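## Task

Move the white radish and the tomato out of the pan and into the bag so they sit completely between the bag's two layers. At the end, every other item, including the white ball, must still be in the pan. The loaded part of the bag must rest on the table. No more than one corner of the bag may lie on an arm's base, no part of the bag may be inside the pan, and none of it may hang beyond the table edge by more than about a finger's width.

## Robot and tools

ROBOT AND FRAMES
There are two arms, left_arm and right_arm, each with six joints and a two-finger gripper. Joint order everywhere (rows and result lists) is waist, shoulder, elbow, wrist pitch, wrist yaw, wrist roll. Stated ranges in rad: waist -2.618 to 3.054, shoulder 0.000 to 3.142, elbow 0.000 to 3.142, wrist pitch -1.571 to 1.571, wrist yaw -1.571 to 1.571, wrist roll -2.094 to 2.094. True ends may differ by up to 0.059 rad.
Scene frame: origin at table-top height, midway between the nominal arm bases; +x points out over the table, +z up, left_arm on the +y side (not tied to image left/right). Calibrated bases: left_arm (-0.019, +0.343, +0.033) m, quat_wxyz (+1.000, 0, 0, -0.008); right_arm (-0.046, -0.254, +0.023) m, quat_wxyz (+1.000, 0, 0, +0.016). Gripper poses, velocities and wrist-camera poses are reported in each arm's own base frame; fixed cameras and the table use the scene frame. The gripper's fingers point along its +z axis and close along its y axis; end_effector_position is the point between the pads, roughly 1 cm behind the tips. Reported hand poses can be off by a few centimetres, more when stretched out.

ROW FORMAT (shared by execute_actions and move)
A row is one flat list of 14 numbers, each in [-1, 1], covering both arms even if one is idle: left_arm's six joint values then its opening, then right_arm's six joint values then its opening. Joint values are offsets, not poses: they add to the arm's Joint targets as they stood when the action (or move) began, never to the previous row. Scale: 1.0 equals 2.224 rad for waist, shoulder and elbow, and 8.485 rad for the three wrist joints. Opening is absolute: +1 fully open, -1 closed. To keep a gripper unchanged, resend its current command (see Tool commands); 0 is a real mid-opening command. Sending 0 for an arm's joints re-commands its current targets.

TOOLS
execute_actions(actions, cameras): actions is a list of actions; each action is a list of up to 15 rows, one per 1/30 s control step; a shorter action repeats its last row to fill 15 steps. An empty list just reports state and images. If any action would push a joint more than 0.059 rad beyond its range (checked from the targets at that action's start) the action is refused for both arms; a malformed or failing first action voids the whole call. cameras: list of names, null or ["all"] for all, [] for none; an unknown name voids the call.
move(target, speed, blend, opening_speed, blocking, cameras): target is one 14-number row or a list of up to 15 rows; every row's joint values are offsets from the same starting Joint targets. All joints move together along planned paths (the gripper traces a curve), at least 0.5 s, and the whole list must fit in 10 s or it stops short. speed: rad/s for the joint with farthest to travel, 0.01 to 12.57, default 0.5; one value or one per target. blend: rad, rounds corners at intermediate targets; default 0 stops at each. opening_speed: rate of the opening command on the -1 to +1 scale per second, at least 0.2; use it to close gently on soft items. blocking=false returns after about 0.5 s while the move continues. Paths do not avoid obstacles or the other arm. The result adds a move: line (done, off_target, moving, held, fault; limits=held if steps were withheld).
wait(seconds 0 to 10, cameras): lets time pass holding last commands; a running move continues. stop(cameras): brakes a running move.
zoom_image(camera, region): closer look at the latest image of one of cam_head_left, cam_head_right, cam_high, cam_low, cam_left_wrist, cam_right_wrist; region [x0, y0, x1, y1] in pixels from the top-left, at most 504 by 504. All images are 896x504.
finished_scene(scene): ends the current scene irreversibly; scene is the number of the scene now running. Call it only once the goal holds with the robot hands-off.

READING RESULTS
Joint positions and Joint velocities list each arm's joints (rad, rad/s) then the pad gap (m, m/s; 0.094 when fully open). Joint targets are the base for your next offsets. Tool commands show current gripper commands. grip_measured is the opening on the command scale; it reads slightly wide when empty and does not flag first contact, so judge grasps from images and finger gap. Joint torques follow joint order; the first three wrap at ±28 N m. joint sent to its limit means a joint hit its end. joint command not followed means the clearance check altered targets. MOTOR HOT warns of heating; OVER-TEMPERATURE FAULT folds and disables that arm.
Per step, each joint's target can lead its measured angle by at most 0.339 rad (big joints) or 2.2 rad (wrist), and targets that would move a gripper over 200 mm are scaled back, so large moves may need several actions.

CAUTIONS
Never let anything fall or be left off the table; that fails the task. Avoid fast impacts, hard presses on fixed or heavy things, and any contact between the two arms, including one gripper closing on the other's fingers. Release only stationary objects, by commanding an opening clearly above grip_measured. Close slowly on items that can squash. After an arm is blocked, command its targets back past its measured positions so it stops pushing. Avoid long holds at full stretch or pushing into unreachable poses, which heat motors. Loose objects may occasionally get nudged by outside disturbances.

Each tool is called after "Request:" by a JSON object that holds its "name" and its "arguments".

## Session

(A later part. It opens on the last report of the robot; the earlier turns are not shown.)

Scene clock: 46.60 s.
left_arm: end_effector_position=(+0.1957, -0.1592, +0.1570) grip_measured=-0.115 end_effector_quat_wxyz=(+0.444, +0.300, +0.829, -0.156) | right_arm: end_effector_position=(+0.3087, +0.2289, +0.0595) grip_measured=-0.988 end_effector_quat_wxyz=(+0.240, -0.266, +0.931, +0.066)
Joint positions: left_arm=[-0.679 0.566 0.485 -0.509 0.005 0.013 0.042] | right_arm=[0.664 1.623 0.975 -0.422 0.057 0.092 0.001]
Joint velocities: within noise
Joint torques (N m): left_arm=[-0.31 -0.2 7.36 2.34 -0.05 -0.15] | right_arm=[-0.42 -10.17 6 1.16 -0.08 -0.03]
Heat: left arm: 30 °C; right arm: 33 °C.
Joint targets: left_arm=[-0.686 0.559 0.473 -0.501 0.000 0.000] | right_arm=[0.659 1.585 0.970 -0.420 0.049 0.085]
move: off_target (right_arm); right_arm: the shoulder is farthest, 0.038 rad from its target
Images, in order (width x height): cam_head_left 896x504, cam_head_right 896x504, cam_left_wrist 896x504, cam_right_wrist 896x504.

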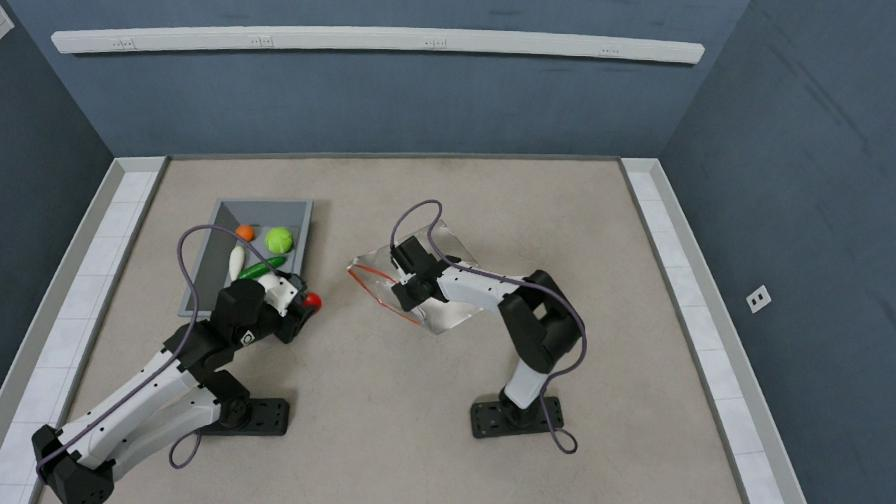

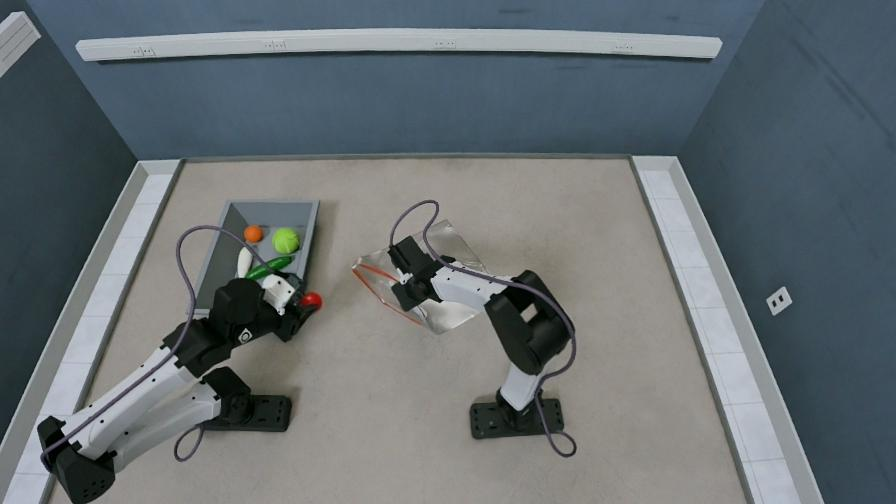

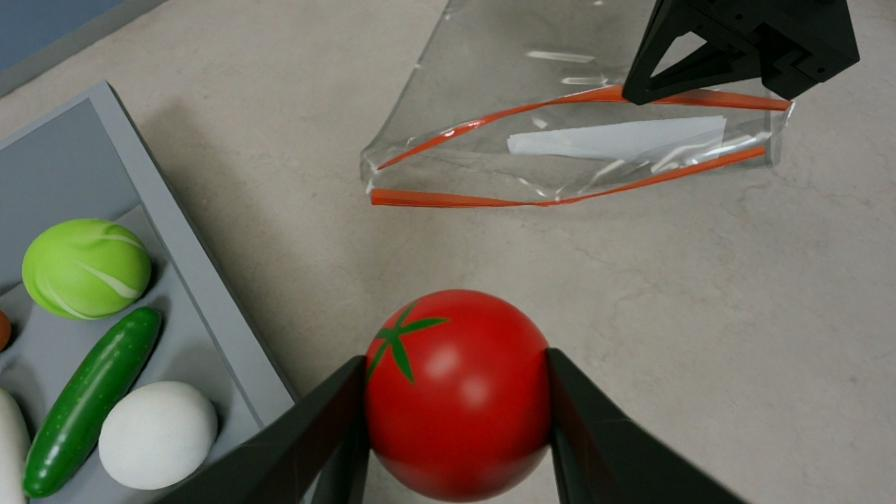

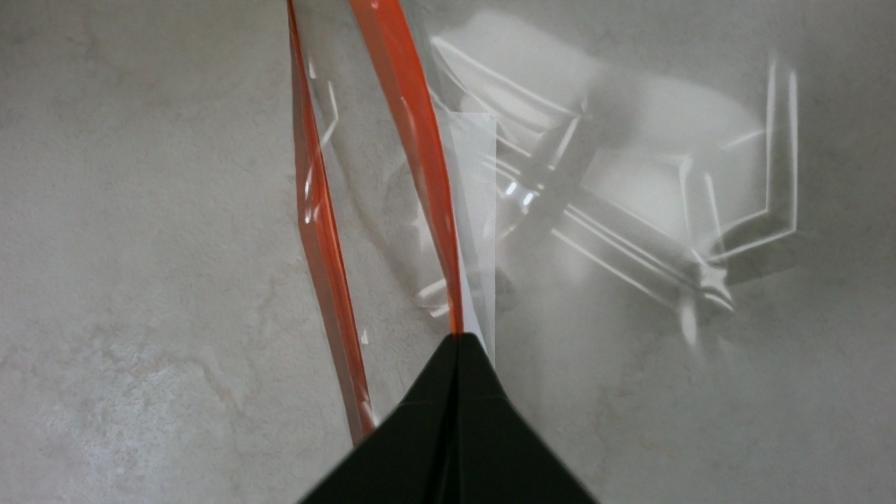

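Request:
{"name": "move", "arguments": {"target": [0,0,0,0,0,0,-0.12,-0.0445,-0.0144,0.0414,-0.0164,-0.0058,-0.01,-1], "speed": 0.15, "cameras": ["cam_left_wrist","cam_right_wrist","cam_head_left","cam_low"]}}

Request:
{"name": "zoom_image", "arguments": {"camera": "cam_head_left", "region": [320, 200, 500, 350]}}

Scene clock: 55.53 s.
left_arm: end_effector_position=(+0.1958, -0.1593, +0.1573) grip_measured=-0.118 end_effector_quat_wxyz=(+0.445, +0.300, +0.829, -0.157) | right_arm: end_effector_position=(+0.3167, +0.1990, +0.0767) grip_measured=-0.988 end_effector_quat_wxyz=(+0.218, -0.267, +0.937, +0.060)
Joint positions: left_arm=[-0.679 0.566 0.485 -0.508 0.005 0.012 0.041] | right_arm=[0.565 1.589 1.034 -0.559 0.009 0.008 0.001]
Joint velocities: left_arm=[-0.002 -0.007 0.002 0.051 -0.095 0.037 -0.004] | right_arm=[within noise]
Joint torques (N m): left_arm=[-0.29 -0.2 7.36 2.32 -0.04 -0.15] | right_arm=[-0.25 -9.8 9.24 1.07 -0.1 -0.02]
Heat: left arm: 31 °C; right arm: 34 °C.
Joint targets: left_arm=[-0.686 0.559 0.473 -0.501 0.000 0.000] | right_arm=[0.560 1.553 1.062 -0.559 0.000 0.000]
move: off_target (right_arm); right_arm: the shoulder is farthest, 0.036 rad from its target
Images, in order (width x height): cam_head_left 896x504, cam_low 896x504, cam_left_wrist 896x504, cam_right_wrist 896x504.

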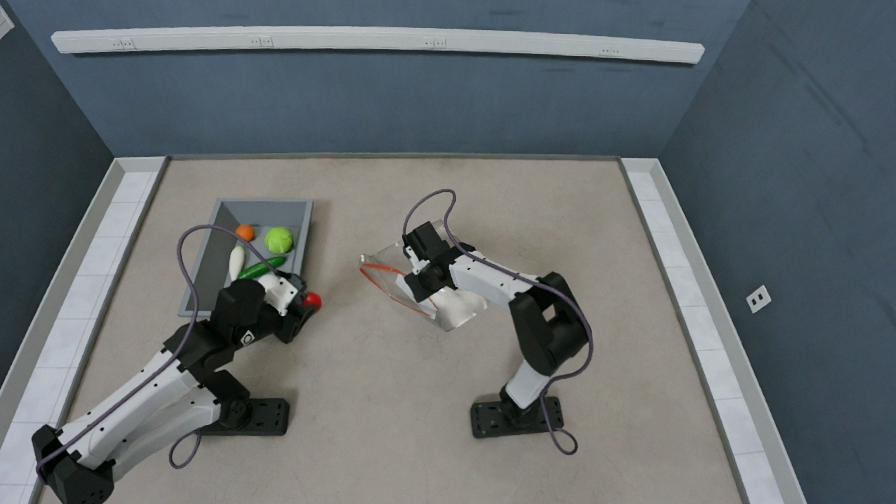

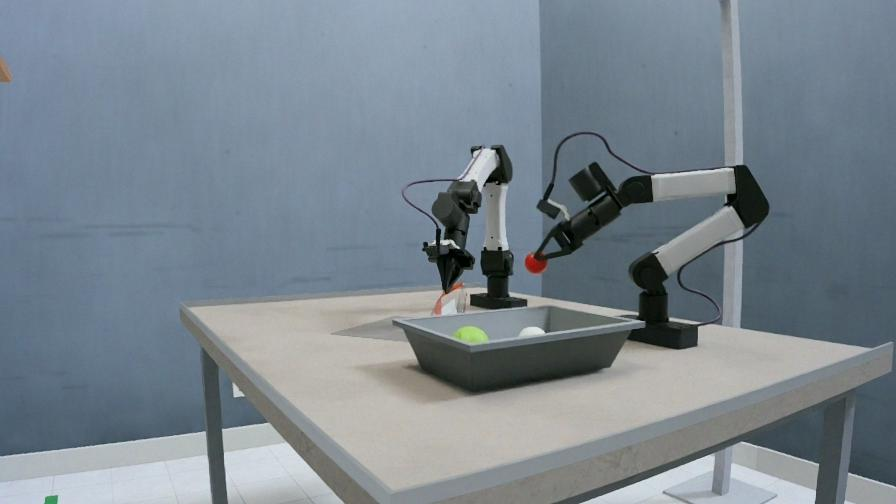

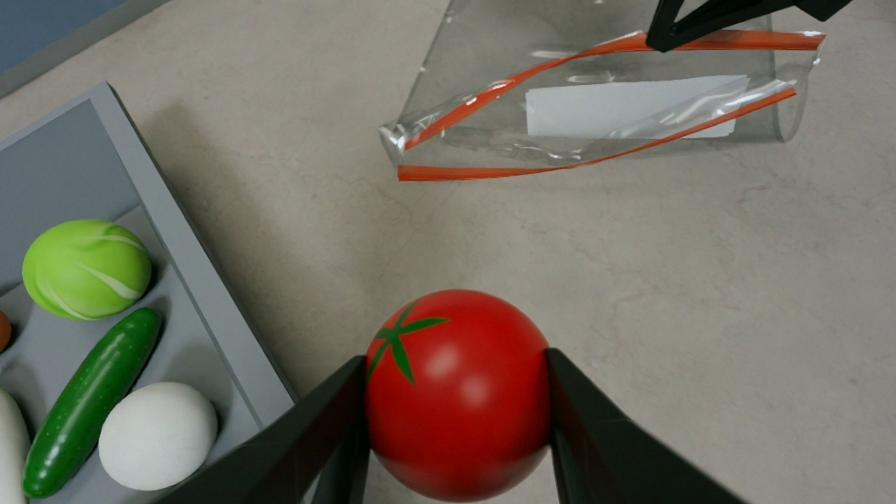

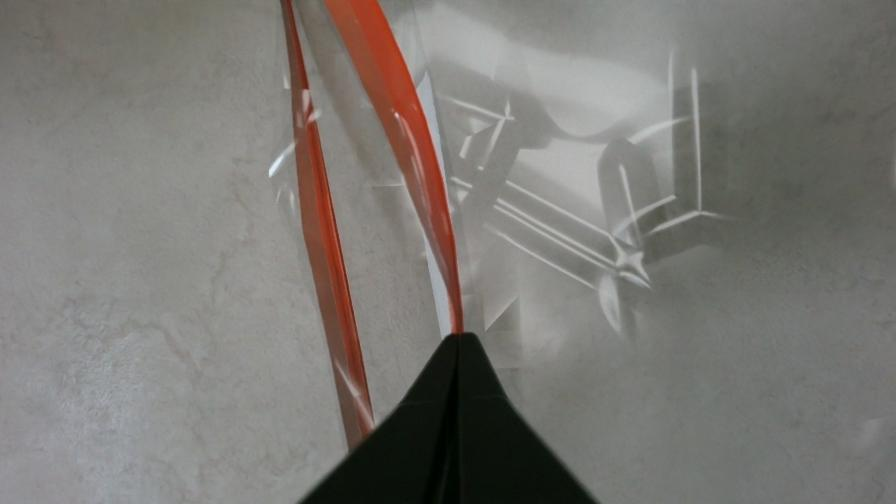

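Scaled by 2.800 from the camera's 896x504 image, which has a finer 1280x720 frame.

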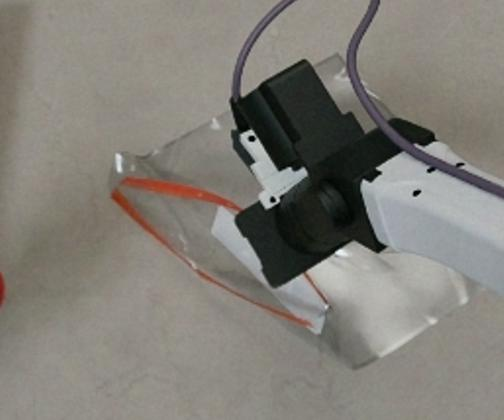

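Request:
{"name": "move", "arguments": {"target": [-0.0701,0.5225,-0.0533,0.1595,0,0,-0.12,0,0,0,0,0,0,-1], "speed": 0.6, "cameras": ["cam_left_wrist","cam_right_wrist","cam_head_left","cam_high"]}}

Request:
{"name": "zoom_image", "arguments": {"camera": "cam_head_left", "region": [280, 200, 500, 350]}}

Scene clock: 60.50 s.
left_arm: end_effector_position=(+0.2586, -0.2872, +0.0294) grip_measured=-0.119 end_effector_quat_wxyz=(+0.465, +0.355, +0.784, -0.205) | right_arm: end_effector_position=(+0.3164, +0.1990, +0.0766) grip_measured=-0.988 end_effector_quat_wxyz=(+0.218, -0.267, +0.937, +0.060)
Joint positions: left_arm=[-0.835 1.711 0.362 0.844 0.005 0.012 0.041] | right_arm=[0.565 1.589 1.034 -0.56 0.009 0.007 0.001]
Joint velocities: left_arm=[0.002 -0.007 -0.012 -0.066 -0.037 0.022 -0.004] | right_arm=[within noise]
Joint torques (N m): left_arm=[-0.32 -4.83 4.29 2.4 -0.03 -0.16] | right_arm=[-0.42 -9.81 9.25 1.08 -0.1 -0.03]
Heat: left arm: 32 °C; right arm: 35 °C.
Joint targets: left_arm=[-0.842 1.722 0.355 0.852 0.000 0.000] | right_arm=[0.560 1.553 1.062 -0.559 0.000 0.000]
move: off_target (right_arm); right_arm: the shoulder is farthest, 0.036 rad from its target
Images, in order (width x height): cam_head_left 896x504, cam_high 896x504, cam_left_wrist 896x504, cam_right_wrist 896x504.

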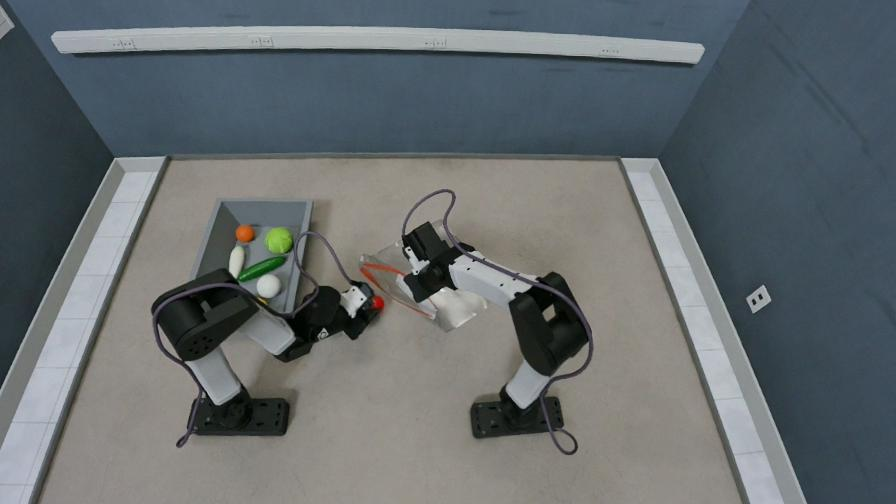

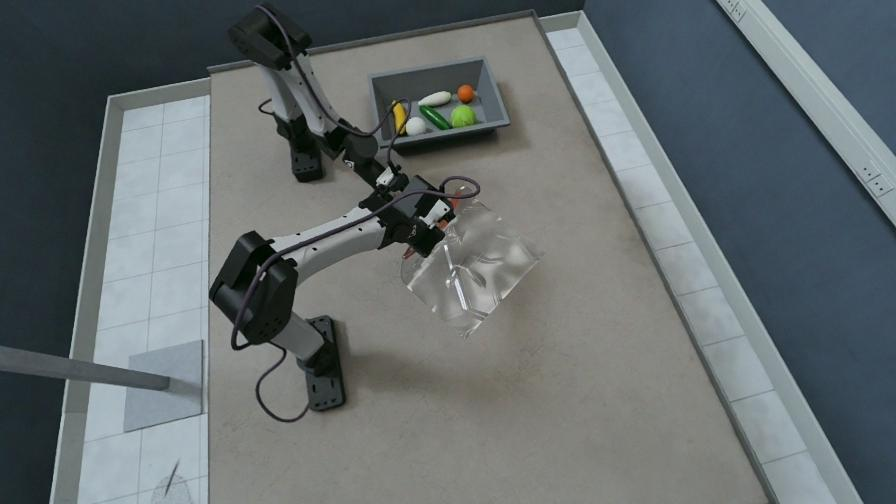

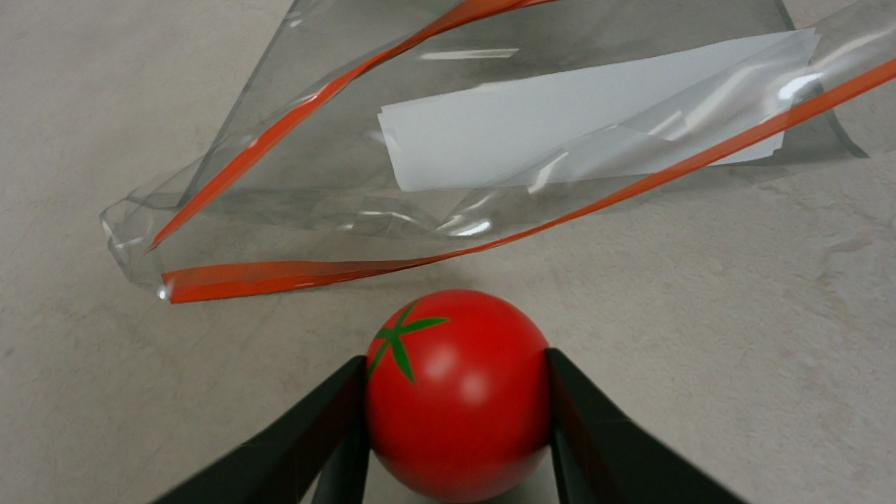

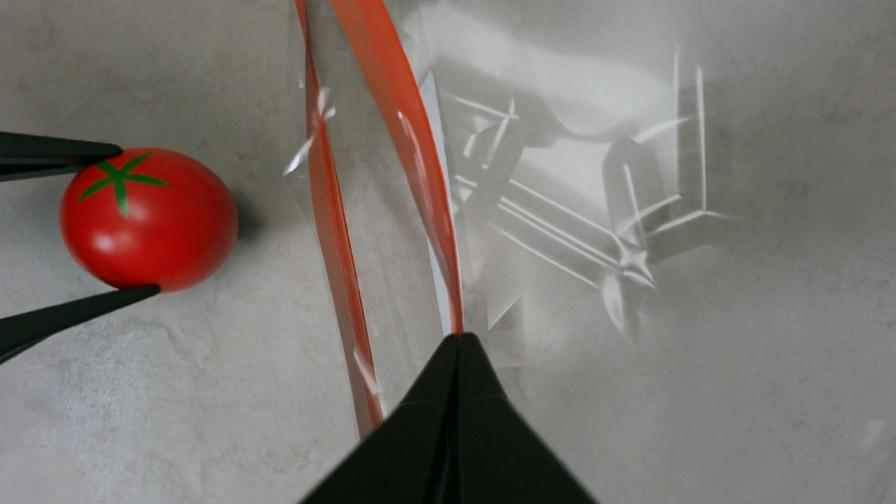

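Scaled by 2.291 from the camera's 896x504 image, which has a finer 1280x720 frame.

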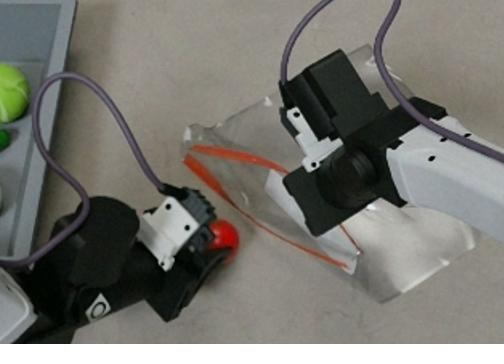

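Request:
{"name": "move", "arguments": {"target": [0,0.1048,0.1257,-0.0055,0,0,-0.12,0,0,0,0,0,0,-1], "speed": 0.3, "cameras": ["cam_left_wrist","cam_right_wrist"]}}

Scene clock: 62.43 s.
left_arm: end_effector_position=(+0.3022, -0.3353, +0.0187) grip_measured=-0.117 end_effector_quat_wxyz=(+0.467, +0.355, +0.783, -0.206) | right_arm: end_effector_position=(+0.3164, +0.1991, +0.0766) grip_measured=-0.988 end_effector_quat_wxyz=(+0.218, -0.267, +0.937, +0.060)
Joint positions: left_arm=[-0.835 1.938 0.618 0.821 0.005 0.012 0.042] | right_arm=[0.565 1.589 1.034 -0.56 0.008 0.007 0.001]
Joint velocities: left_arm=[-0.012 -0.002 -0.002 0.007 -0.007 0.022 -0.004] | right_arm=[within noise]
Joint torques (N m): left_arm=[-0.28 -6.49 6.76 2.13 -0.03 -0.15] | right_arm=[-0.46 -9.8 9.24 1.09 -0.1 -0.04]
Heat: left arm: 32 °C; right arm: 35 °C.
Joint targets: left_arm=[-0.842 1.955 0.634 0.806 0.000 0.000] | right_arm=[0.560 1.553 1.062 -0.559 0.000 0.000]
move: off_target (right_arm); right_arm: the shoulder is farthest, 0.036 rad from its target
Images, in order (width x height): cam_left_wrist 896x504, cam_right_wrist 896x504.

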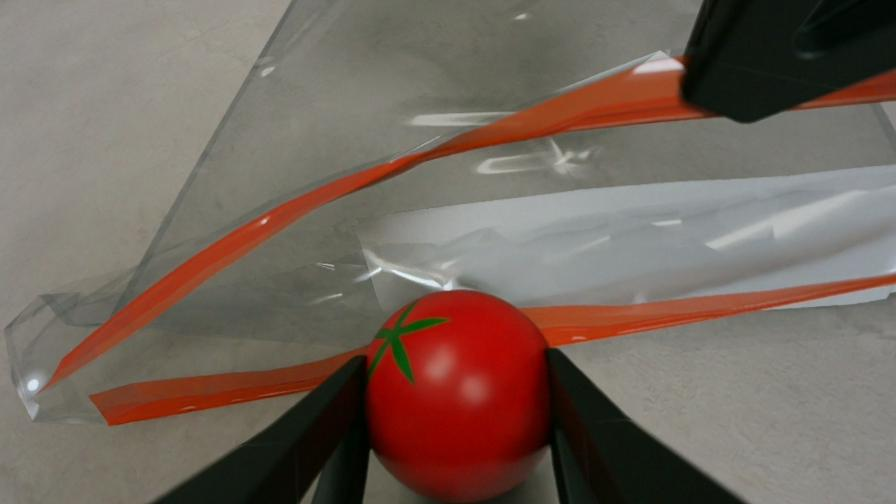

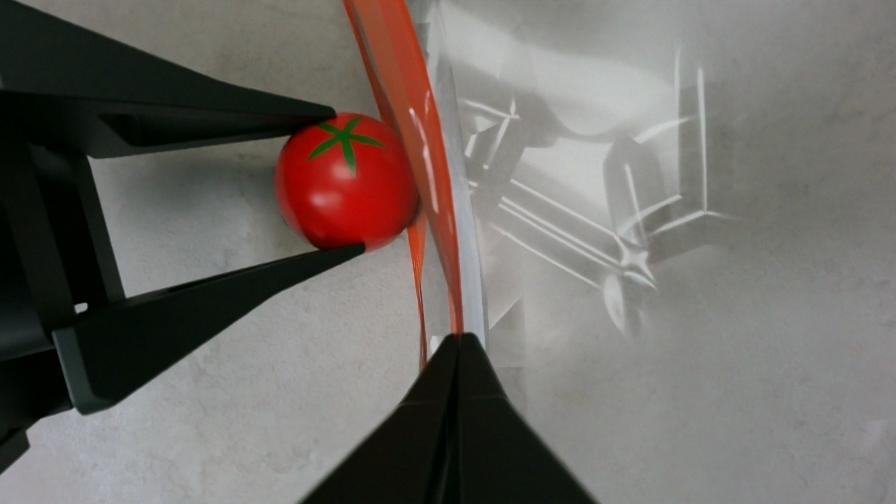

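Request:
{"name": "move", "arguments": {"target": [[0,-0.192,0.0085,-0.0758,0,0,-0.12,0,0,0,0,0,0,-1],[0,-0.192,0.0085,-0.0758,0,0,-0.12,0,0.0164,-0.0396,0.0147,0,0,-1]], "speed": [0.4,0.15], "cameras": ["cam_left_wrist","cam_right_wrist"]}}

Scene clock: 66.17 s.
left_arm: end_effector_position=(+0.2641, -0.2931, +0.0534) grip_measured=-0.119 end_effector_quat_wxyz=(+0.370, +0.377, +0.833, -0.164) | right_arm: end_effector_position=(+0.3217, +0.2024, +0.0690) grip_measured=-0.988 end_effector_quat_wxyz=(+0.241, -0.266, +0.931, +0.067)
Joint positions: left_arm=[-0.835 1.547 0.633 0.177 0.005 0.012 0.041] | right_arm=[0.565 1.589 0.978 -0.453 0.008 0.007 0.001]
Joint velocities: left_arm=[-0.002 -0.002 -0.017 -0.037 -0.022 0.051 -0.005] | right_arm=[within noise]
Joint torques (N m): left_arm=[-0.28 -7.36 8.96 1.9 -0.05 -0.16] | right_arm=[-0.47 -6.58 6.19 1.37 -0.1 -0.04]
Heat: left arm: 32 °C; right arm: 35 °C.
Joint targets: left_arm=[-0.842 1.528 0.653 0.163 0.000 0.000] | right_arm=[0.560 1.589 0.974 -0.434 0.000 0.001]
move: done
Images, in order (width x height): cam_left_wrist 896x504, cam_right_wrist 896x504.

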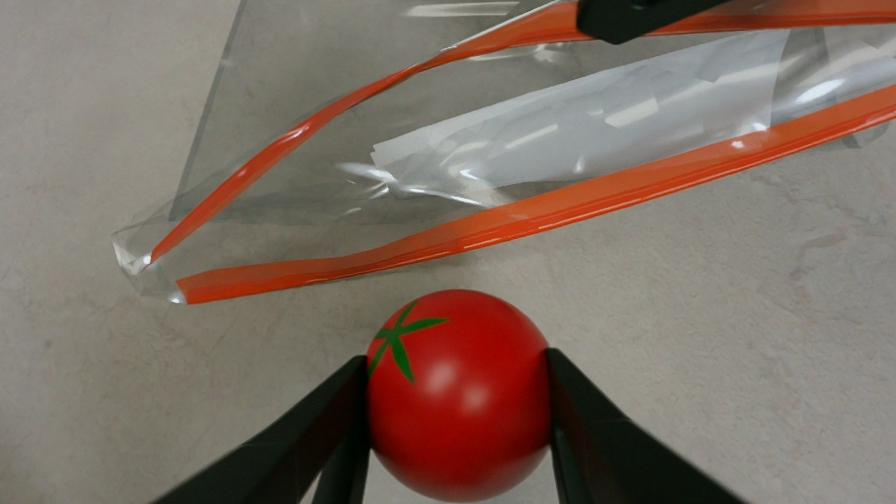

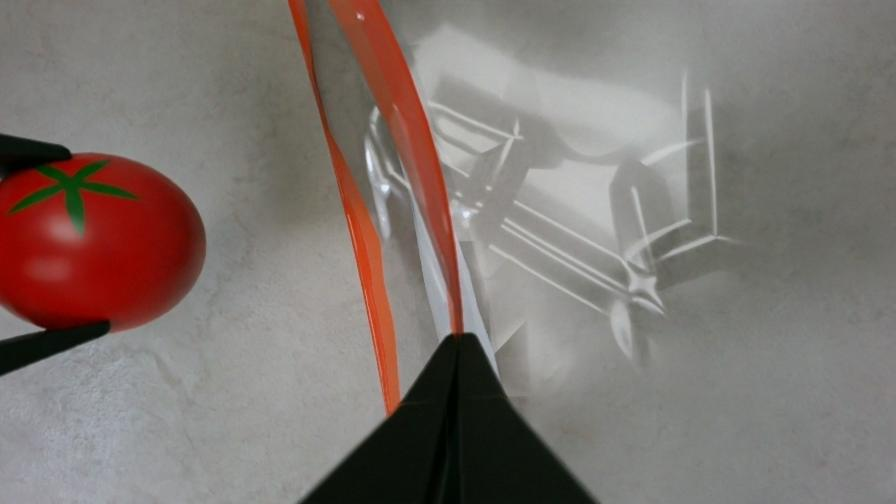

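Request:
{"name": "move", "arguments": {"target": [[0,0.1066,-0.1075,0.0793,0,0,-0.12,0,0,0,0,0,0,-1],[0,0.1866,-0.0378,0.082,0,0,-0.12,0,0,0,0,0,0,-1]], "speed": 0.3, "cameras": ["cam_left_wrist","cam_right_wrist"]}}

Scene clock: 70.87 s.
left_arm: end_effector_position=(+0.2921, -0.3241, +0.0132) grip_measured=-0.116 end_effector_quat_wxyz=(+0.464, +0.355, +0.785, -0.205) | right_arm: end_effector_position=(+0.3219, +0.2026, +0.0692) grip_measured=-0.988 end_effector_quat_wxyz=(+0.242, -0.266, +0.931, +0.067)
Joint positions: left_arm=[-0.835 1.923 0.556 0.861 0.005 0.012 0.042] | right_arm=[0.565 1.589 0.978 -0.452 0.008 0.007 0.001]
Joint velocities: within noise
Joint torques (N m): left_arm=[-0.29 -5.93 6.2 2.28 -0.03 -0.16] | right_arm=[-0.46 -6.57 6.19 1.33 -0.1 -0.03]
Heat: left arm: 32 °C; right arm: 35 °C.
Joint targets: left_arm=[-0.842 1.943 0.569 0.858 0.000 0.000] | right_arm=[0.560 1.589 0.974 -0.434 0.000 0.000]
move: done
Images, in order (width x height): cam_left_wrist 896x504, cam_right_wrist 896x504.

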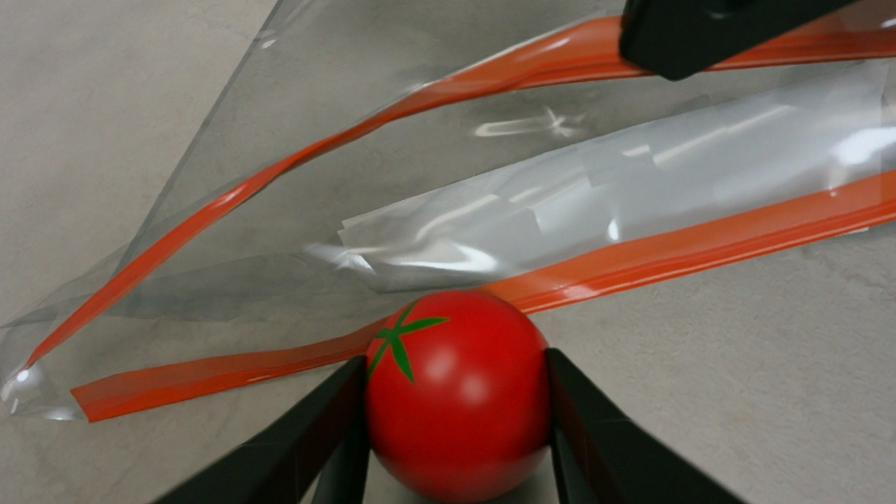

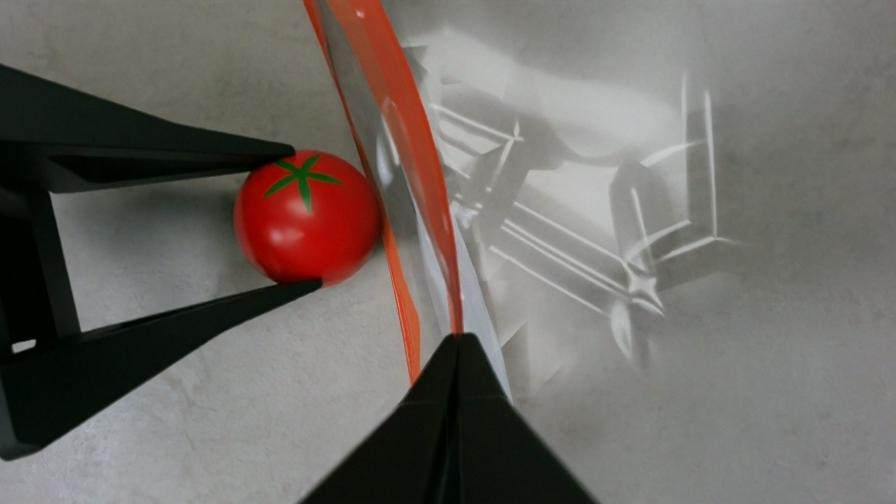

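Request:
{"name": "move", "arguments": {"target": [[0,-0.0994,-0.0962,-0.0007,0,0,-0.12,0,0,0,0,0,0,-1],[0,-0.0994,-0.0962,-0.0007,0,0,-0.12,0.0468,-0.0063,0.0058,-0.0033,0.0061,0.0106,-1]], "speed": [0.4,0.15], "cameras": ["cam_left_wrist","cam_right_wrist"]}}

Scene clock: 73.33 s.
left_arm: end_effector_position=(+0.2590, -0.2875, +0.0232) grip_measured=-0.119 end_effector_quat_wxyz=(+0.462, +0.356, +0.786, -0.204) | right_arm: end_effector_position=(+0.3029, +0.2258, +0.0679) grip_measured=-0.988 end_effector_quat_wxyz=(+0.236, -0.271, +0.931, +0.071)
Joint positions: left_arm=[-0.835 1.742 0.364 0.866 0.005 0.012 0.041] | right_arm=[0.659 1.589 0.978 -0.464 0.041 0.082 0.001]
Joint velocities: left_arm=[-0.017 -0.002 -0.002 0.081 0.022 0.007 -0.005] | right_arm=[within noise]
Joint torques (N m): left_arm=[-0.28 -7.42 3.97 2.14 -0.04 -0.16] | right_arm=[0.54 -7.79 7.38 1.14 0.09 0.2]
Heat: left arm: 32 °C; right arm: 35 °C.
Joint targets: left_arm=[-0.842 1.722 0.355 0.853 0.000 0.000] | right_arm=[0.665 1.575 0.987 -0.462 0.052 0.090]
move: done
Images, in order (width x height): cam_left_wrist 896x504, cam_right_wrist 896x504.

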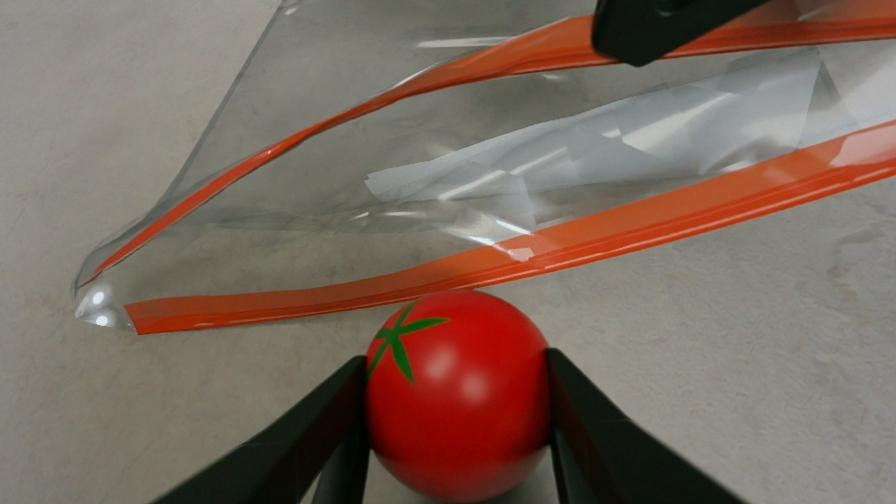

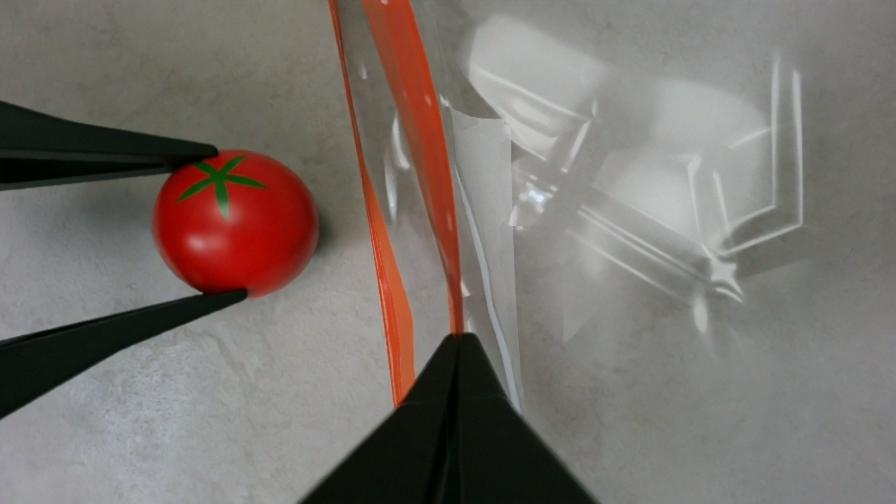

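Request:
{"name": "move", "arguments": {"target": [[0,-0.0427,0.0121,-0.0141,0,0,-0.12,0,-0.0085,0.0196,-0.0074,0,0,-1],[0,0.0342,0.0854,-0.0132,0,0,-0.12,0,-0.0085,0.0196,-0.0074,0,0,-1]], "speed": [0.15,0.2], "cameras": ["cam_left_wrist","cam_right_wrist"]}}

Scene clock: 76.93 s.
left_arm: end_effector_position=(+0.2847, -0.3160, +0.0368) grip_measured=-0.117 end_effector_quat_wxyz=(+0.464, +0.356, +0.785, -0.205) | right_arm: end_effector_position=(+0.2982, +0.2219, +0.0693) grip_measured=-0.988 end_effector_quat_wxyz=(+0.219, -0.272, +0.935, +0.063)
Joint positions: left_arm=[-0.835 1.783 0.527 0.748 0.005 0.012 0.041] | right_arm=[0.659 1.589 1.002 -0.525 0.042 0.083 0.001]
Joint velocities: left_arm=[-0.007 0.022 0.017 0.051 -0.037 0.022 0.013] | right_arm=[within noise]
Joint torques (N m): left_arm=[-0.28 -5.61 7.31 2.21 -0.05 -0.16] | right_arm=[0.55 -9.46 9.25 1.08 0.09 0.12]
Heat: left arm: 33 °C; right arm: 35 °C.
Joint targets: left_arm=[-0.842 1.798 0.545 0.740 0.000 0.000] | right_arm=[0.665 1.556 1.031 -0.525 0.052 0.090]
move: done
Images, in order (width x height): cam_left_wrist 896x504, cam_right_wrist 896x504.

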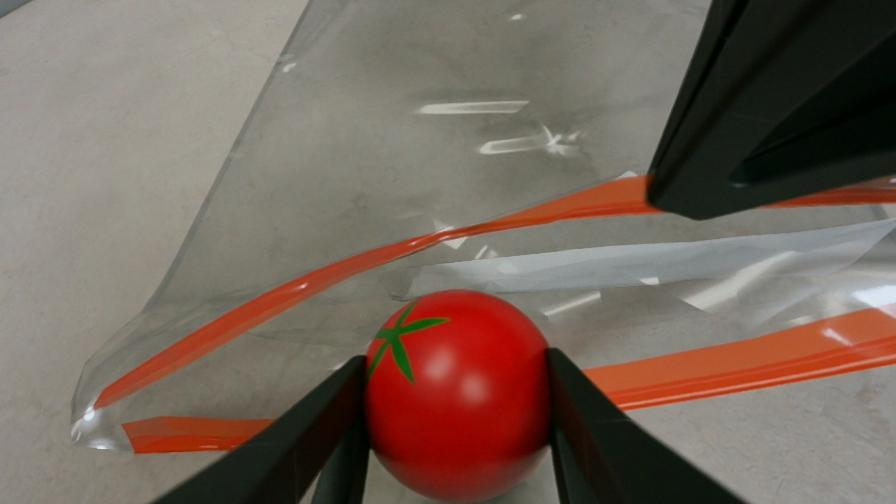

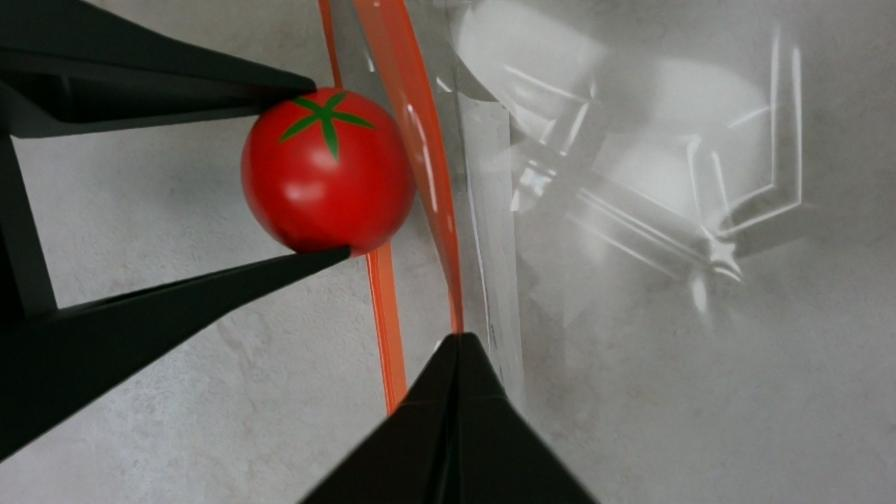

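Request:
{"name": "move", "arguments": {"target": [[0,0.0501,0.0324,0.0048,0,0,-0.12,0,0,0,0,0,0,-1],[0,0.107,0.0773,0.0079,0,0,-0.12,0,0,0,0,0,0,-1]], "speed": 0.15, "cameras": ["cam_left_wrist","cam_right_wrist"]}}

Scene clock: 79.30 s.
left_arm: end_effector_position=(+0.3159, -0.3504, +0.0141) grip_measured=-0.115 end_effector_quat_wxyz=(+0.470, +0.354, +0.781, -0.208) | right_arm: end_effector_position=(+0.2997, +0.2194, +0.0693) grip_measured=-0.988 end_effector_quat_wxyz=(+0.221, -0.269, +0.936, +0.056)
Joint positions: left_arm=[-0.835 2.01 0.698 0.821 0.005 0.012 0.042] | right_arm=[0.659 1.589 1.002 -0.527 0.057 0.087 0.001]
Joint velocities: within noise
Joint torques (N m): left_arm=[-0.31 -6.45 6.95 2.15 -0.04 -0.16] | right_arm=[0.57 -9.44 9.25 1.09 -0.03 0.1]
Heat: left arm: 33 °C; right arm: 35 °C.
Joint targets: left_arm=[-0.842 2.036 0.717 0.807 0.000 0.000] | right_arm=[0.664 1.556 1.031 -0.525 0.051 0.090]
move: done
Images, in order (width x height): cam_left_wrist 896x504, cam_right_wrist 896x504.

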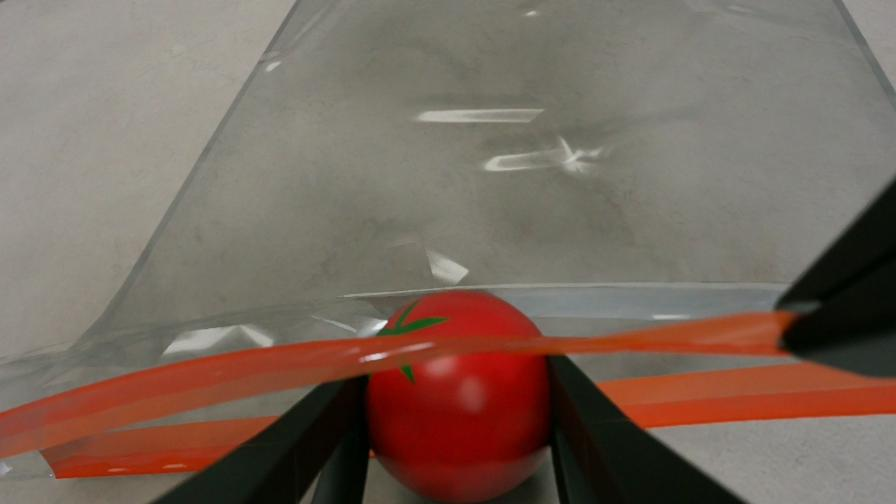

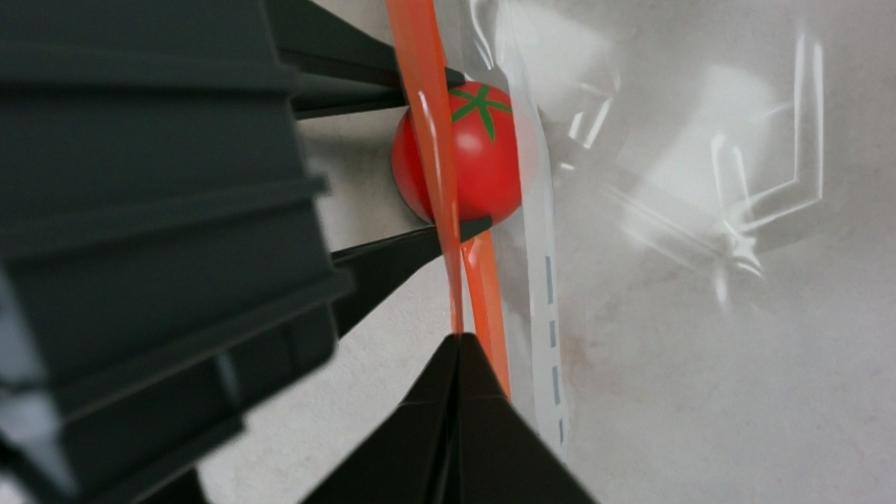

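Request:
{"name": "move", "arguments": {"target": [0,0,0,0,0,0,-0.12,0,-0.0157,0.0755,-0.0239,0,0,-1], "speed": 0.15, "cameras": ["cam_left_wrist","cam_right_wrist","cam_head_left","cam_high"]}}

Request:
{"name": "zoom_image", "arguments": {"camera": "cam_head_left", "region": [280, 200, 500, 350]}}

Scene clock: 83.10 s.
left_arm: end_effector_position=(+0.3164, -0.3510, +0.0147) grip_measured=-0.118 end_effector_quat_wxyz=(+0.471, +0.354, +0.781, -0.208) | right_arm: end_effector_position=(+0.3028, +0.2216, +0.1178) grip_measured=-0.988 end_effector_quat_wxyz=(+0.221, -0.268, +0.936, +0.056)
Joint positions: left_arm=[-0.835 2.011 0.7 0.822 0.005 0.012 0.041] | right_arm=[0.659 1.558 1.169 -0.726 0.059 0.087 0.001]
Joint velocities: left_arm=[0.002 0.007 0.002 -0.007 -0.051 -0.066 0.017] | right_arm=[within noise]
Joint torques (N m): left_arm=[-0.28 -6.58 6.87 2.15 -0.04 -0.16] | right_arm=[0.58 -9.73 9.55 1.08 -0.06 0.08]
Heat: left arm: 33 °C; right arm: 35 °C.
Joint targets: left_arm=[-0.842 2.036 0.717 0.808 0.000 0.000] | right_arm=[0.664 1.521 1.198 -0.728 0.052 0.090]
move: off_target (right_arm); right_arm: the shoulder is farthest, 0.037 rad from its target
Images, in order (width x height): cam_head_left 896x504, cam_high 896x504, cam_left_wrist 896x504, cam_right_wrist 896x504.

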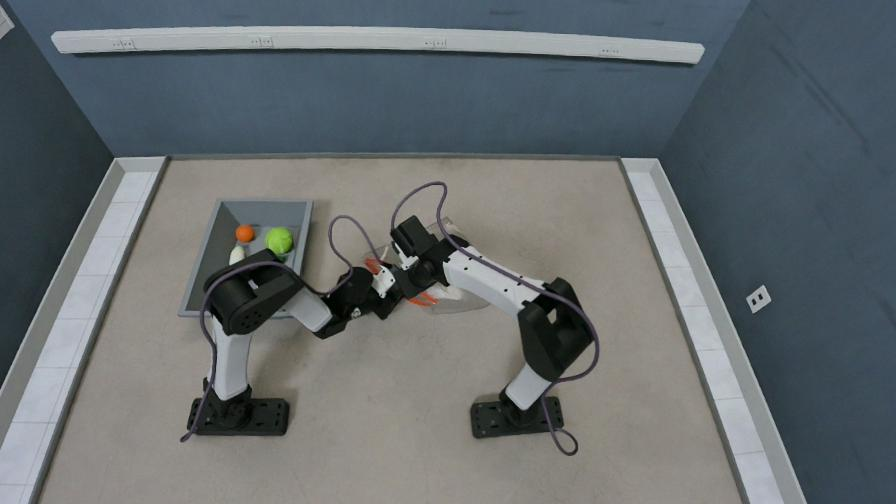

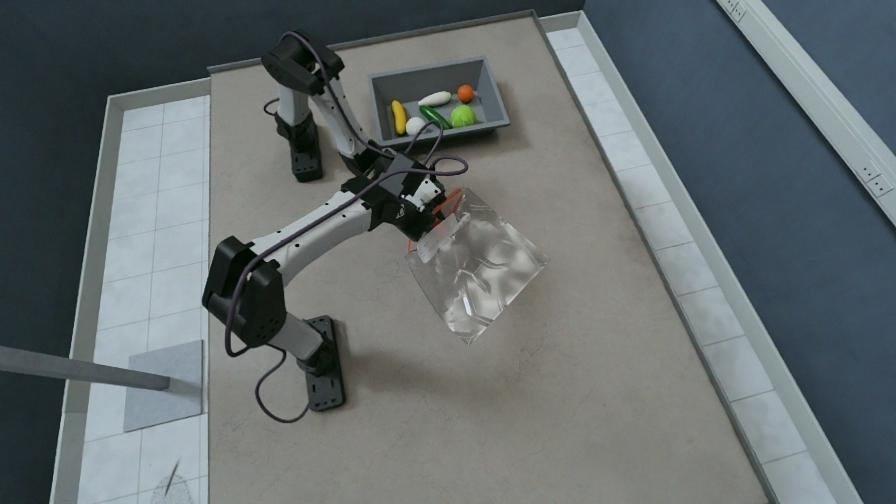

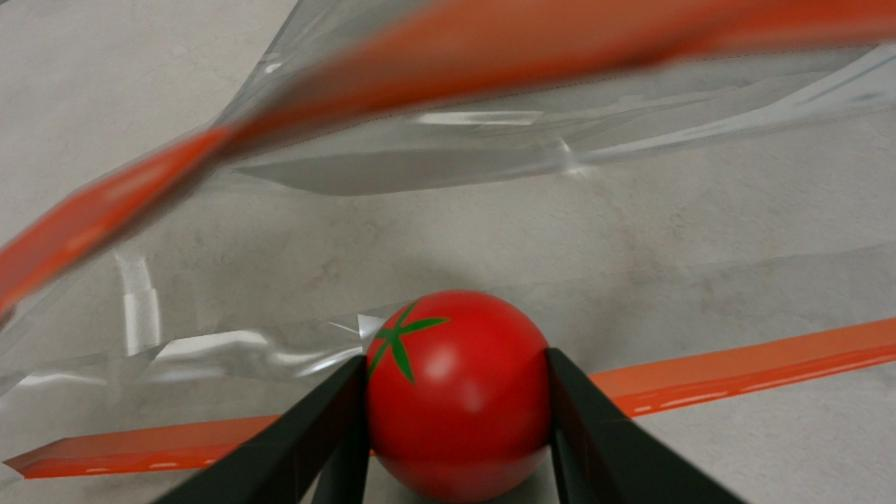

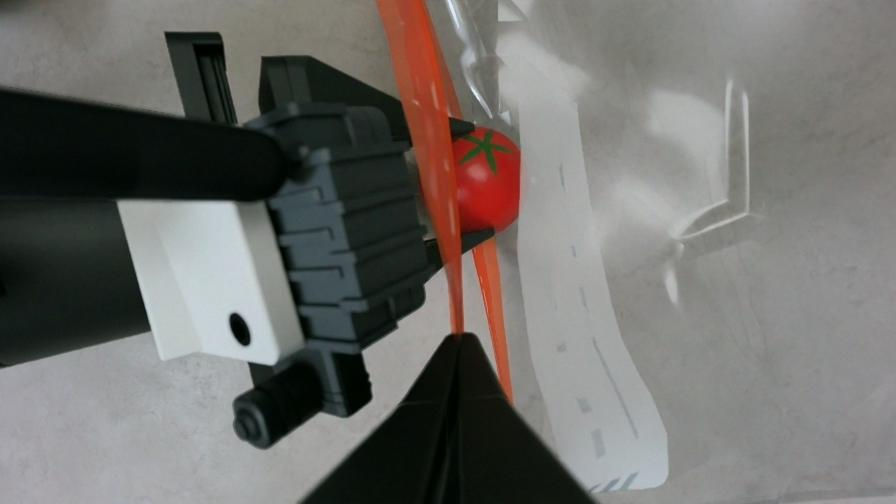

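Scaled by 2.291 from the camera's 896x504 image, which has a finer 1280x720 frame.

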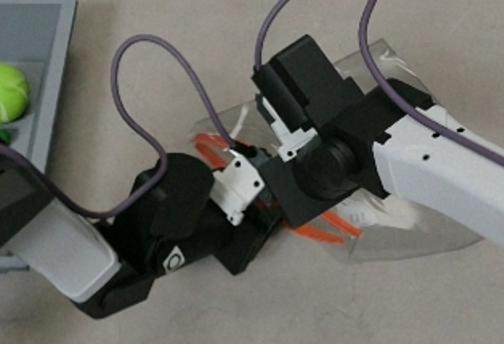

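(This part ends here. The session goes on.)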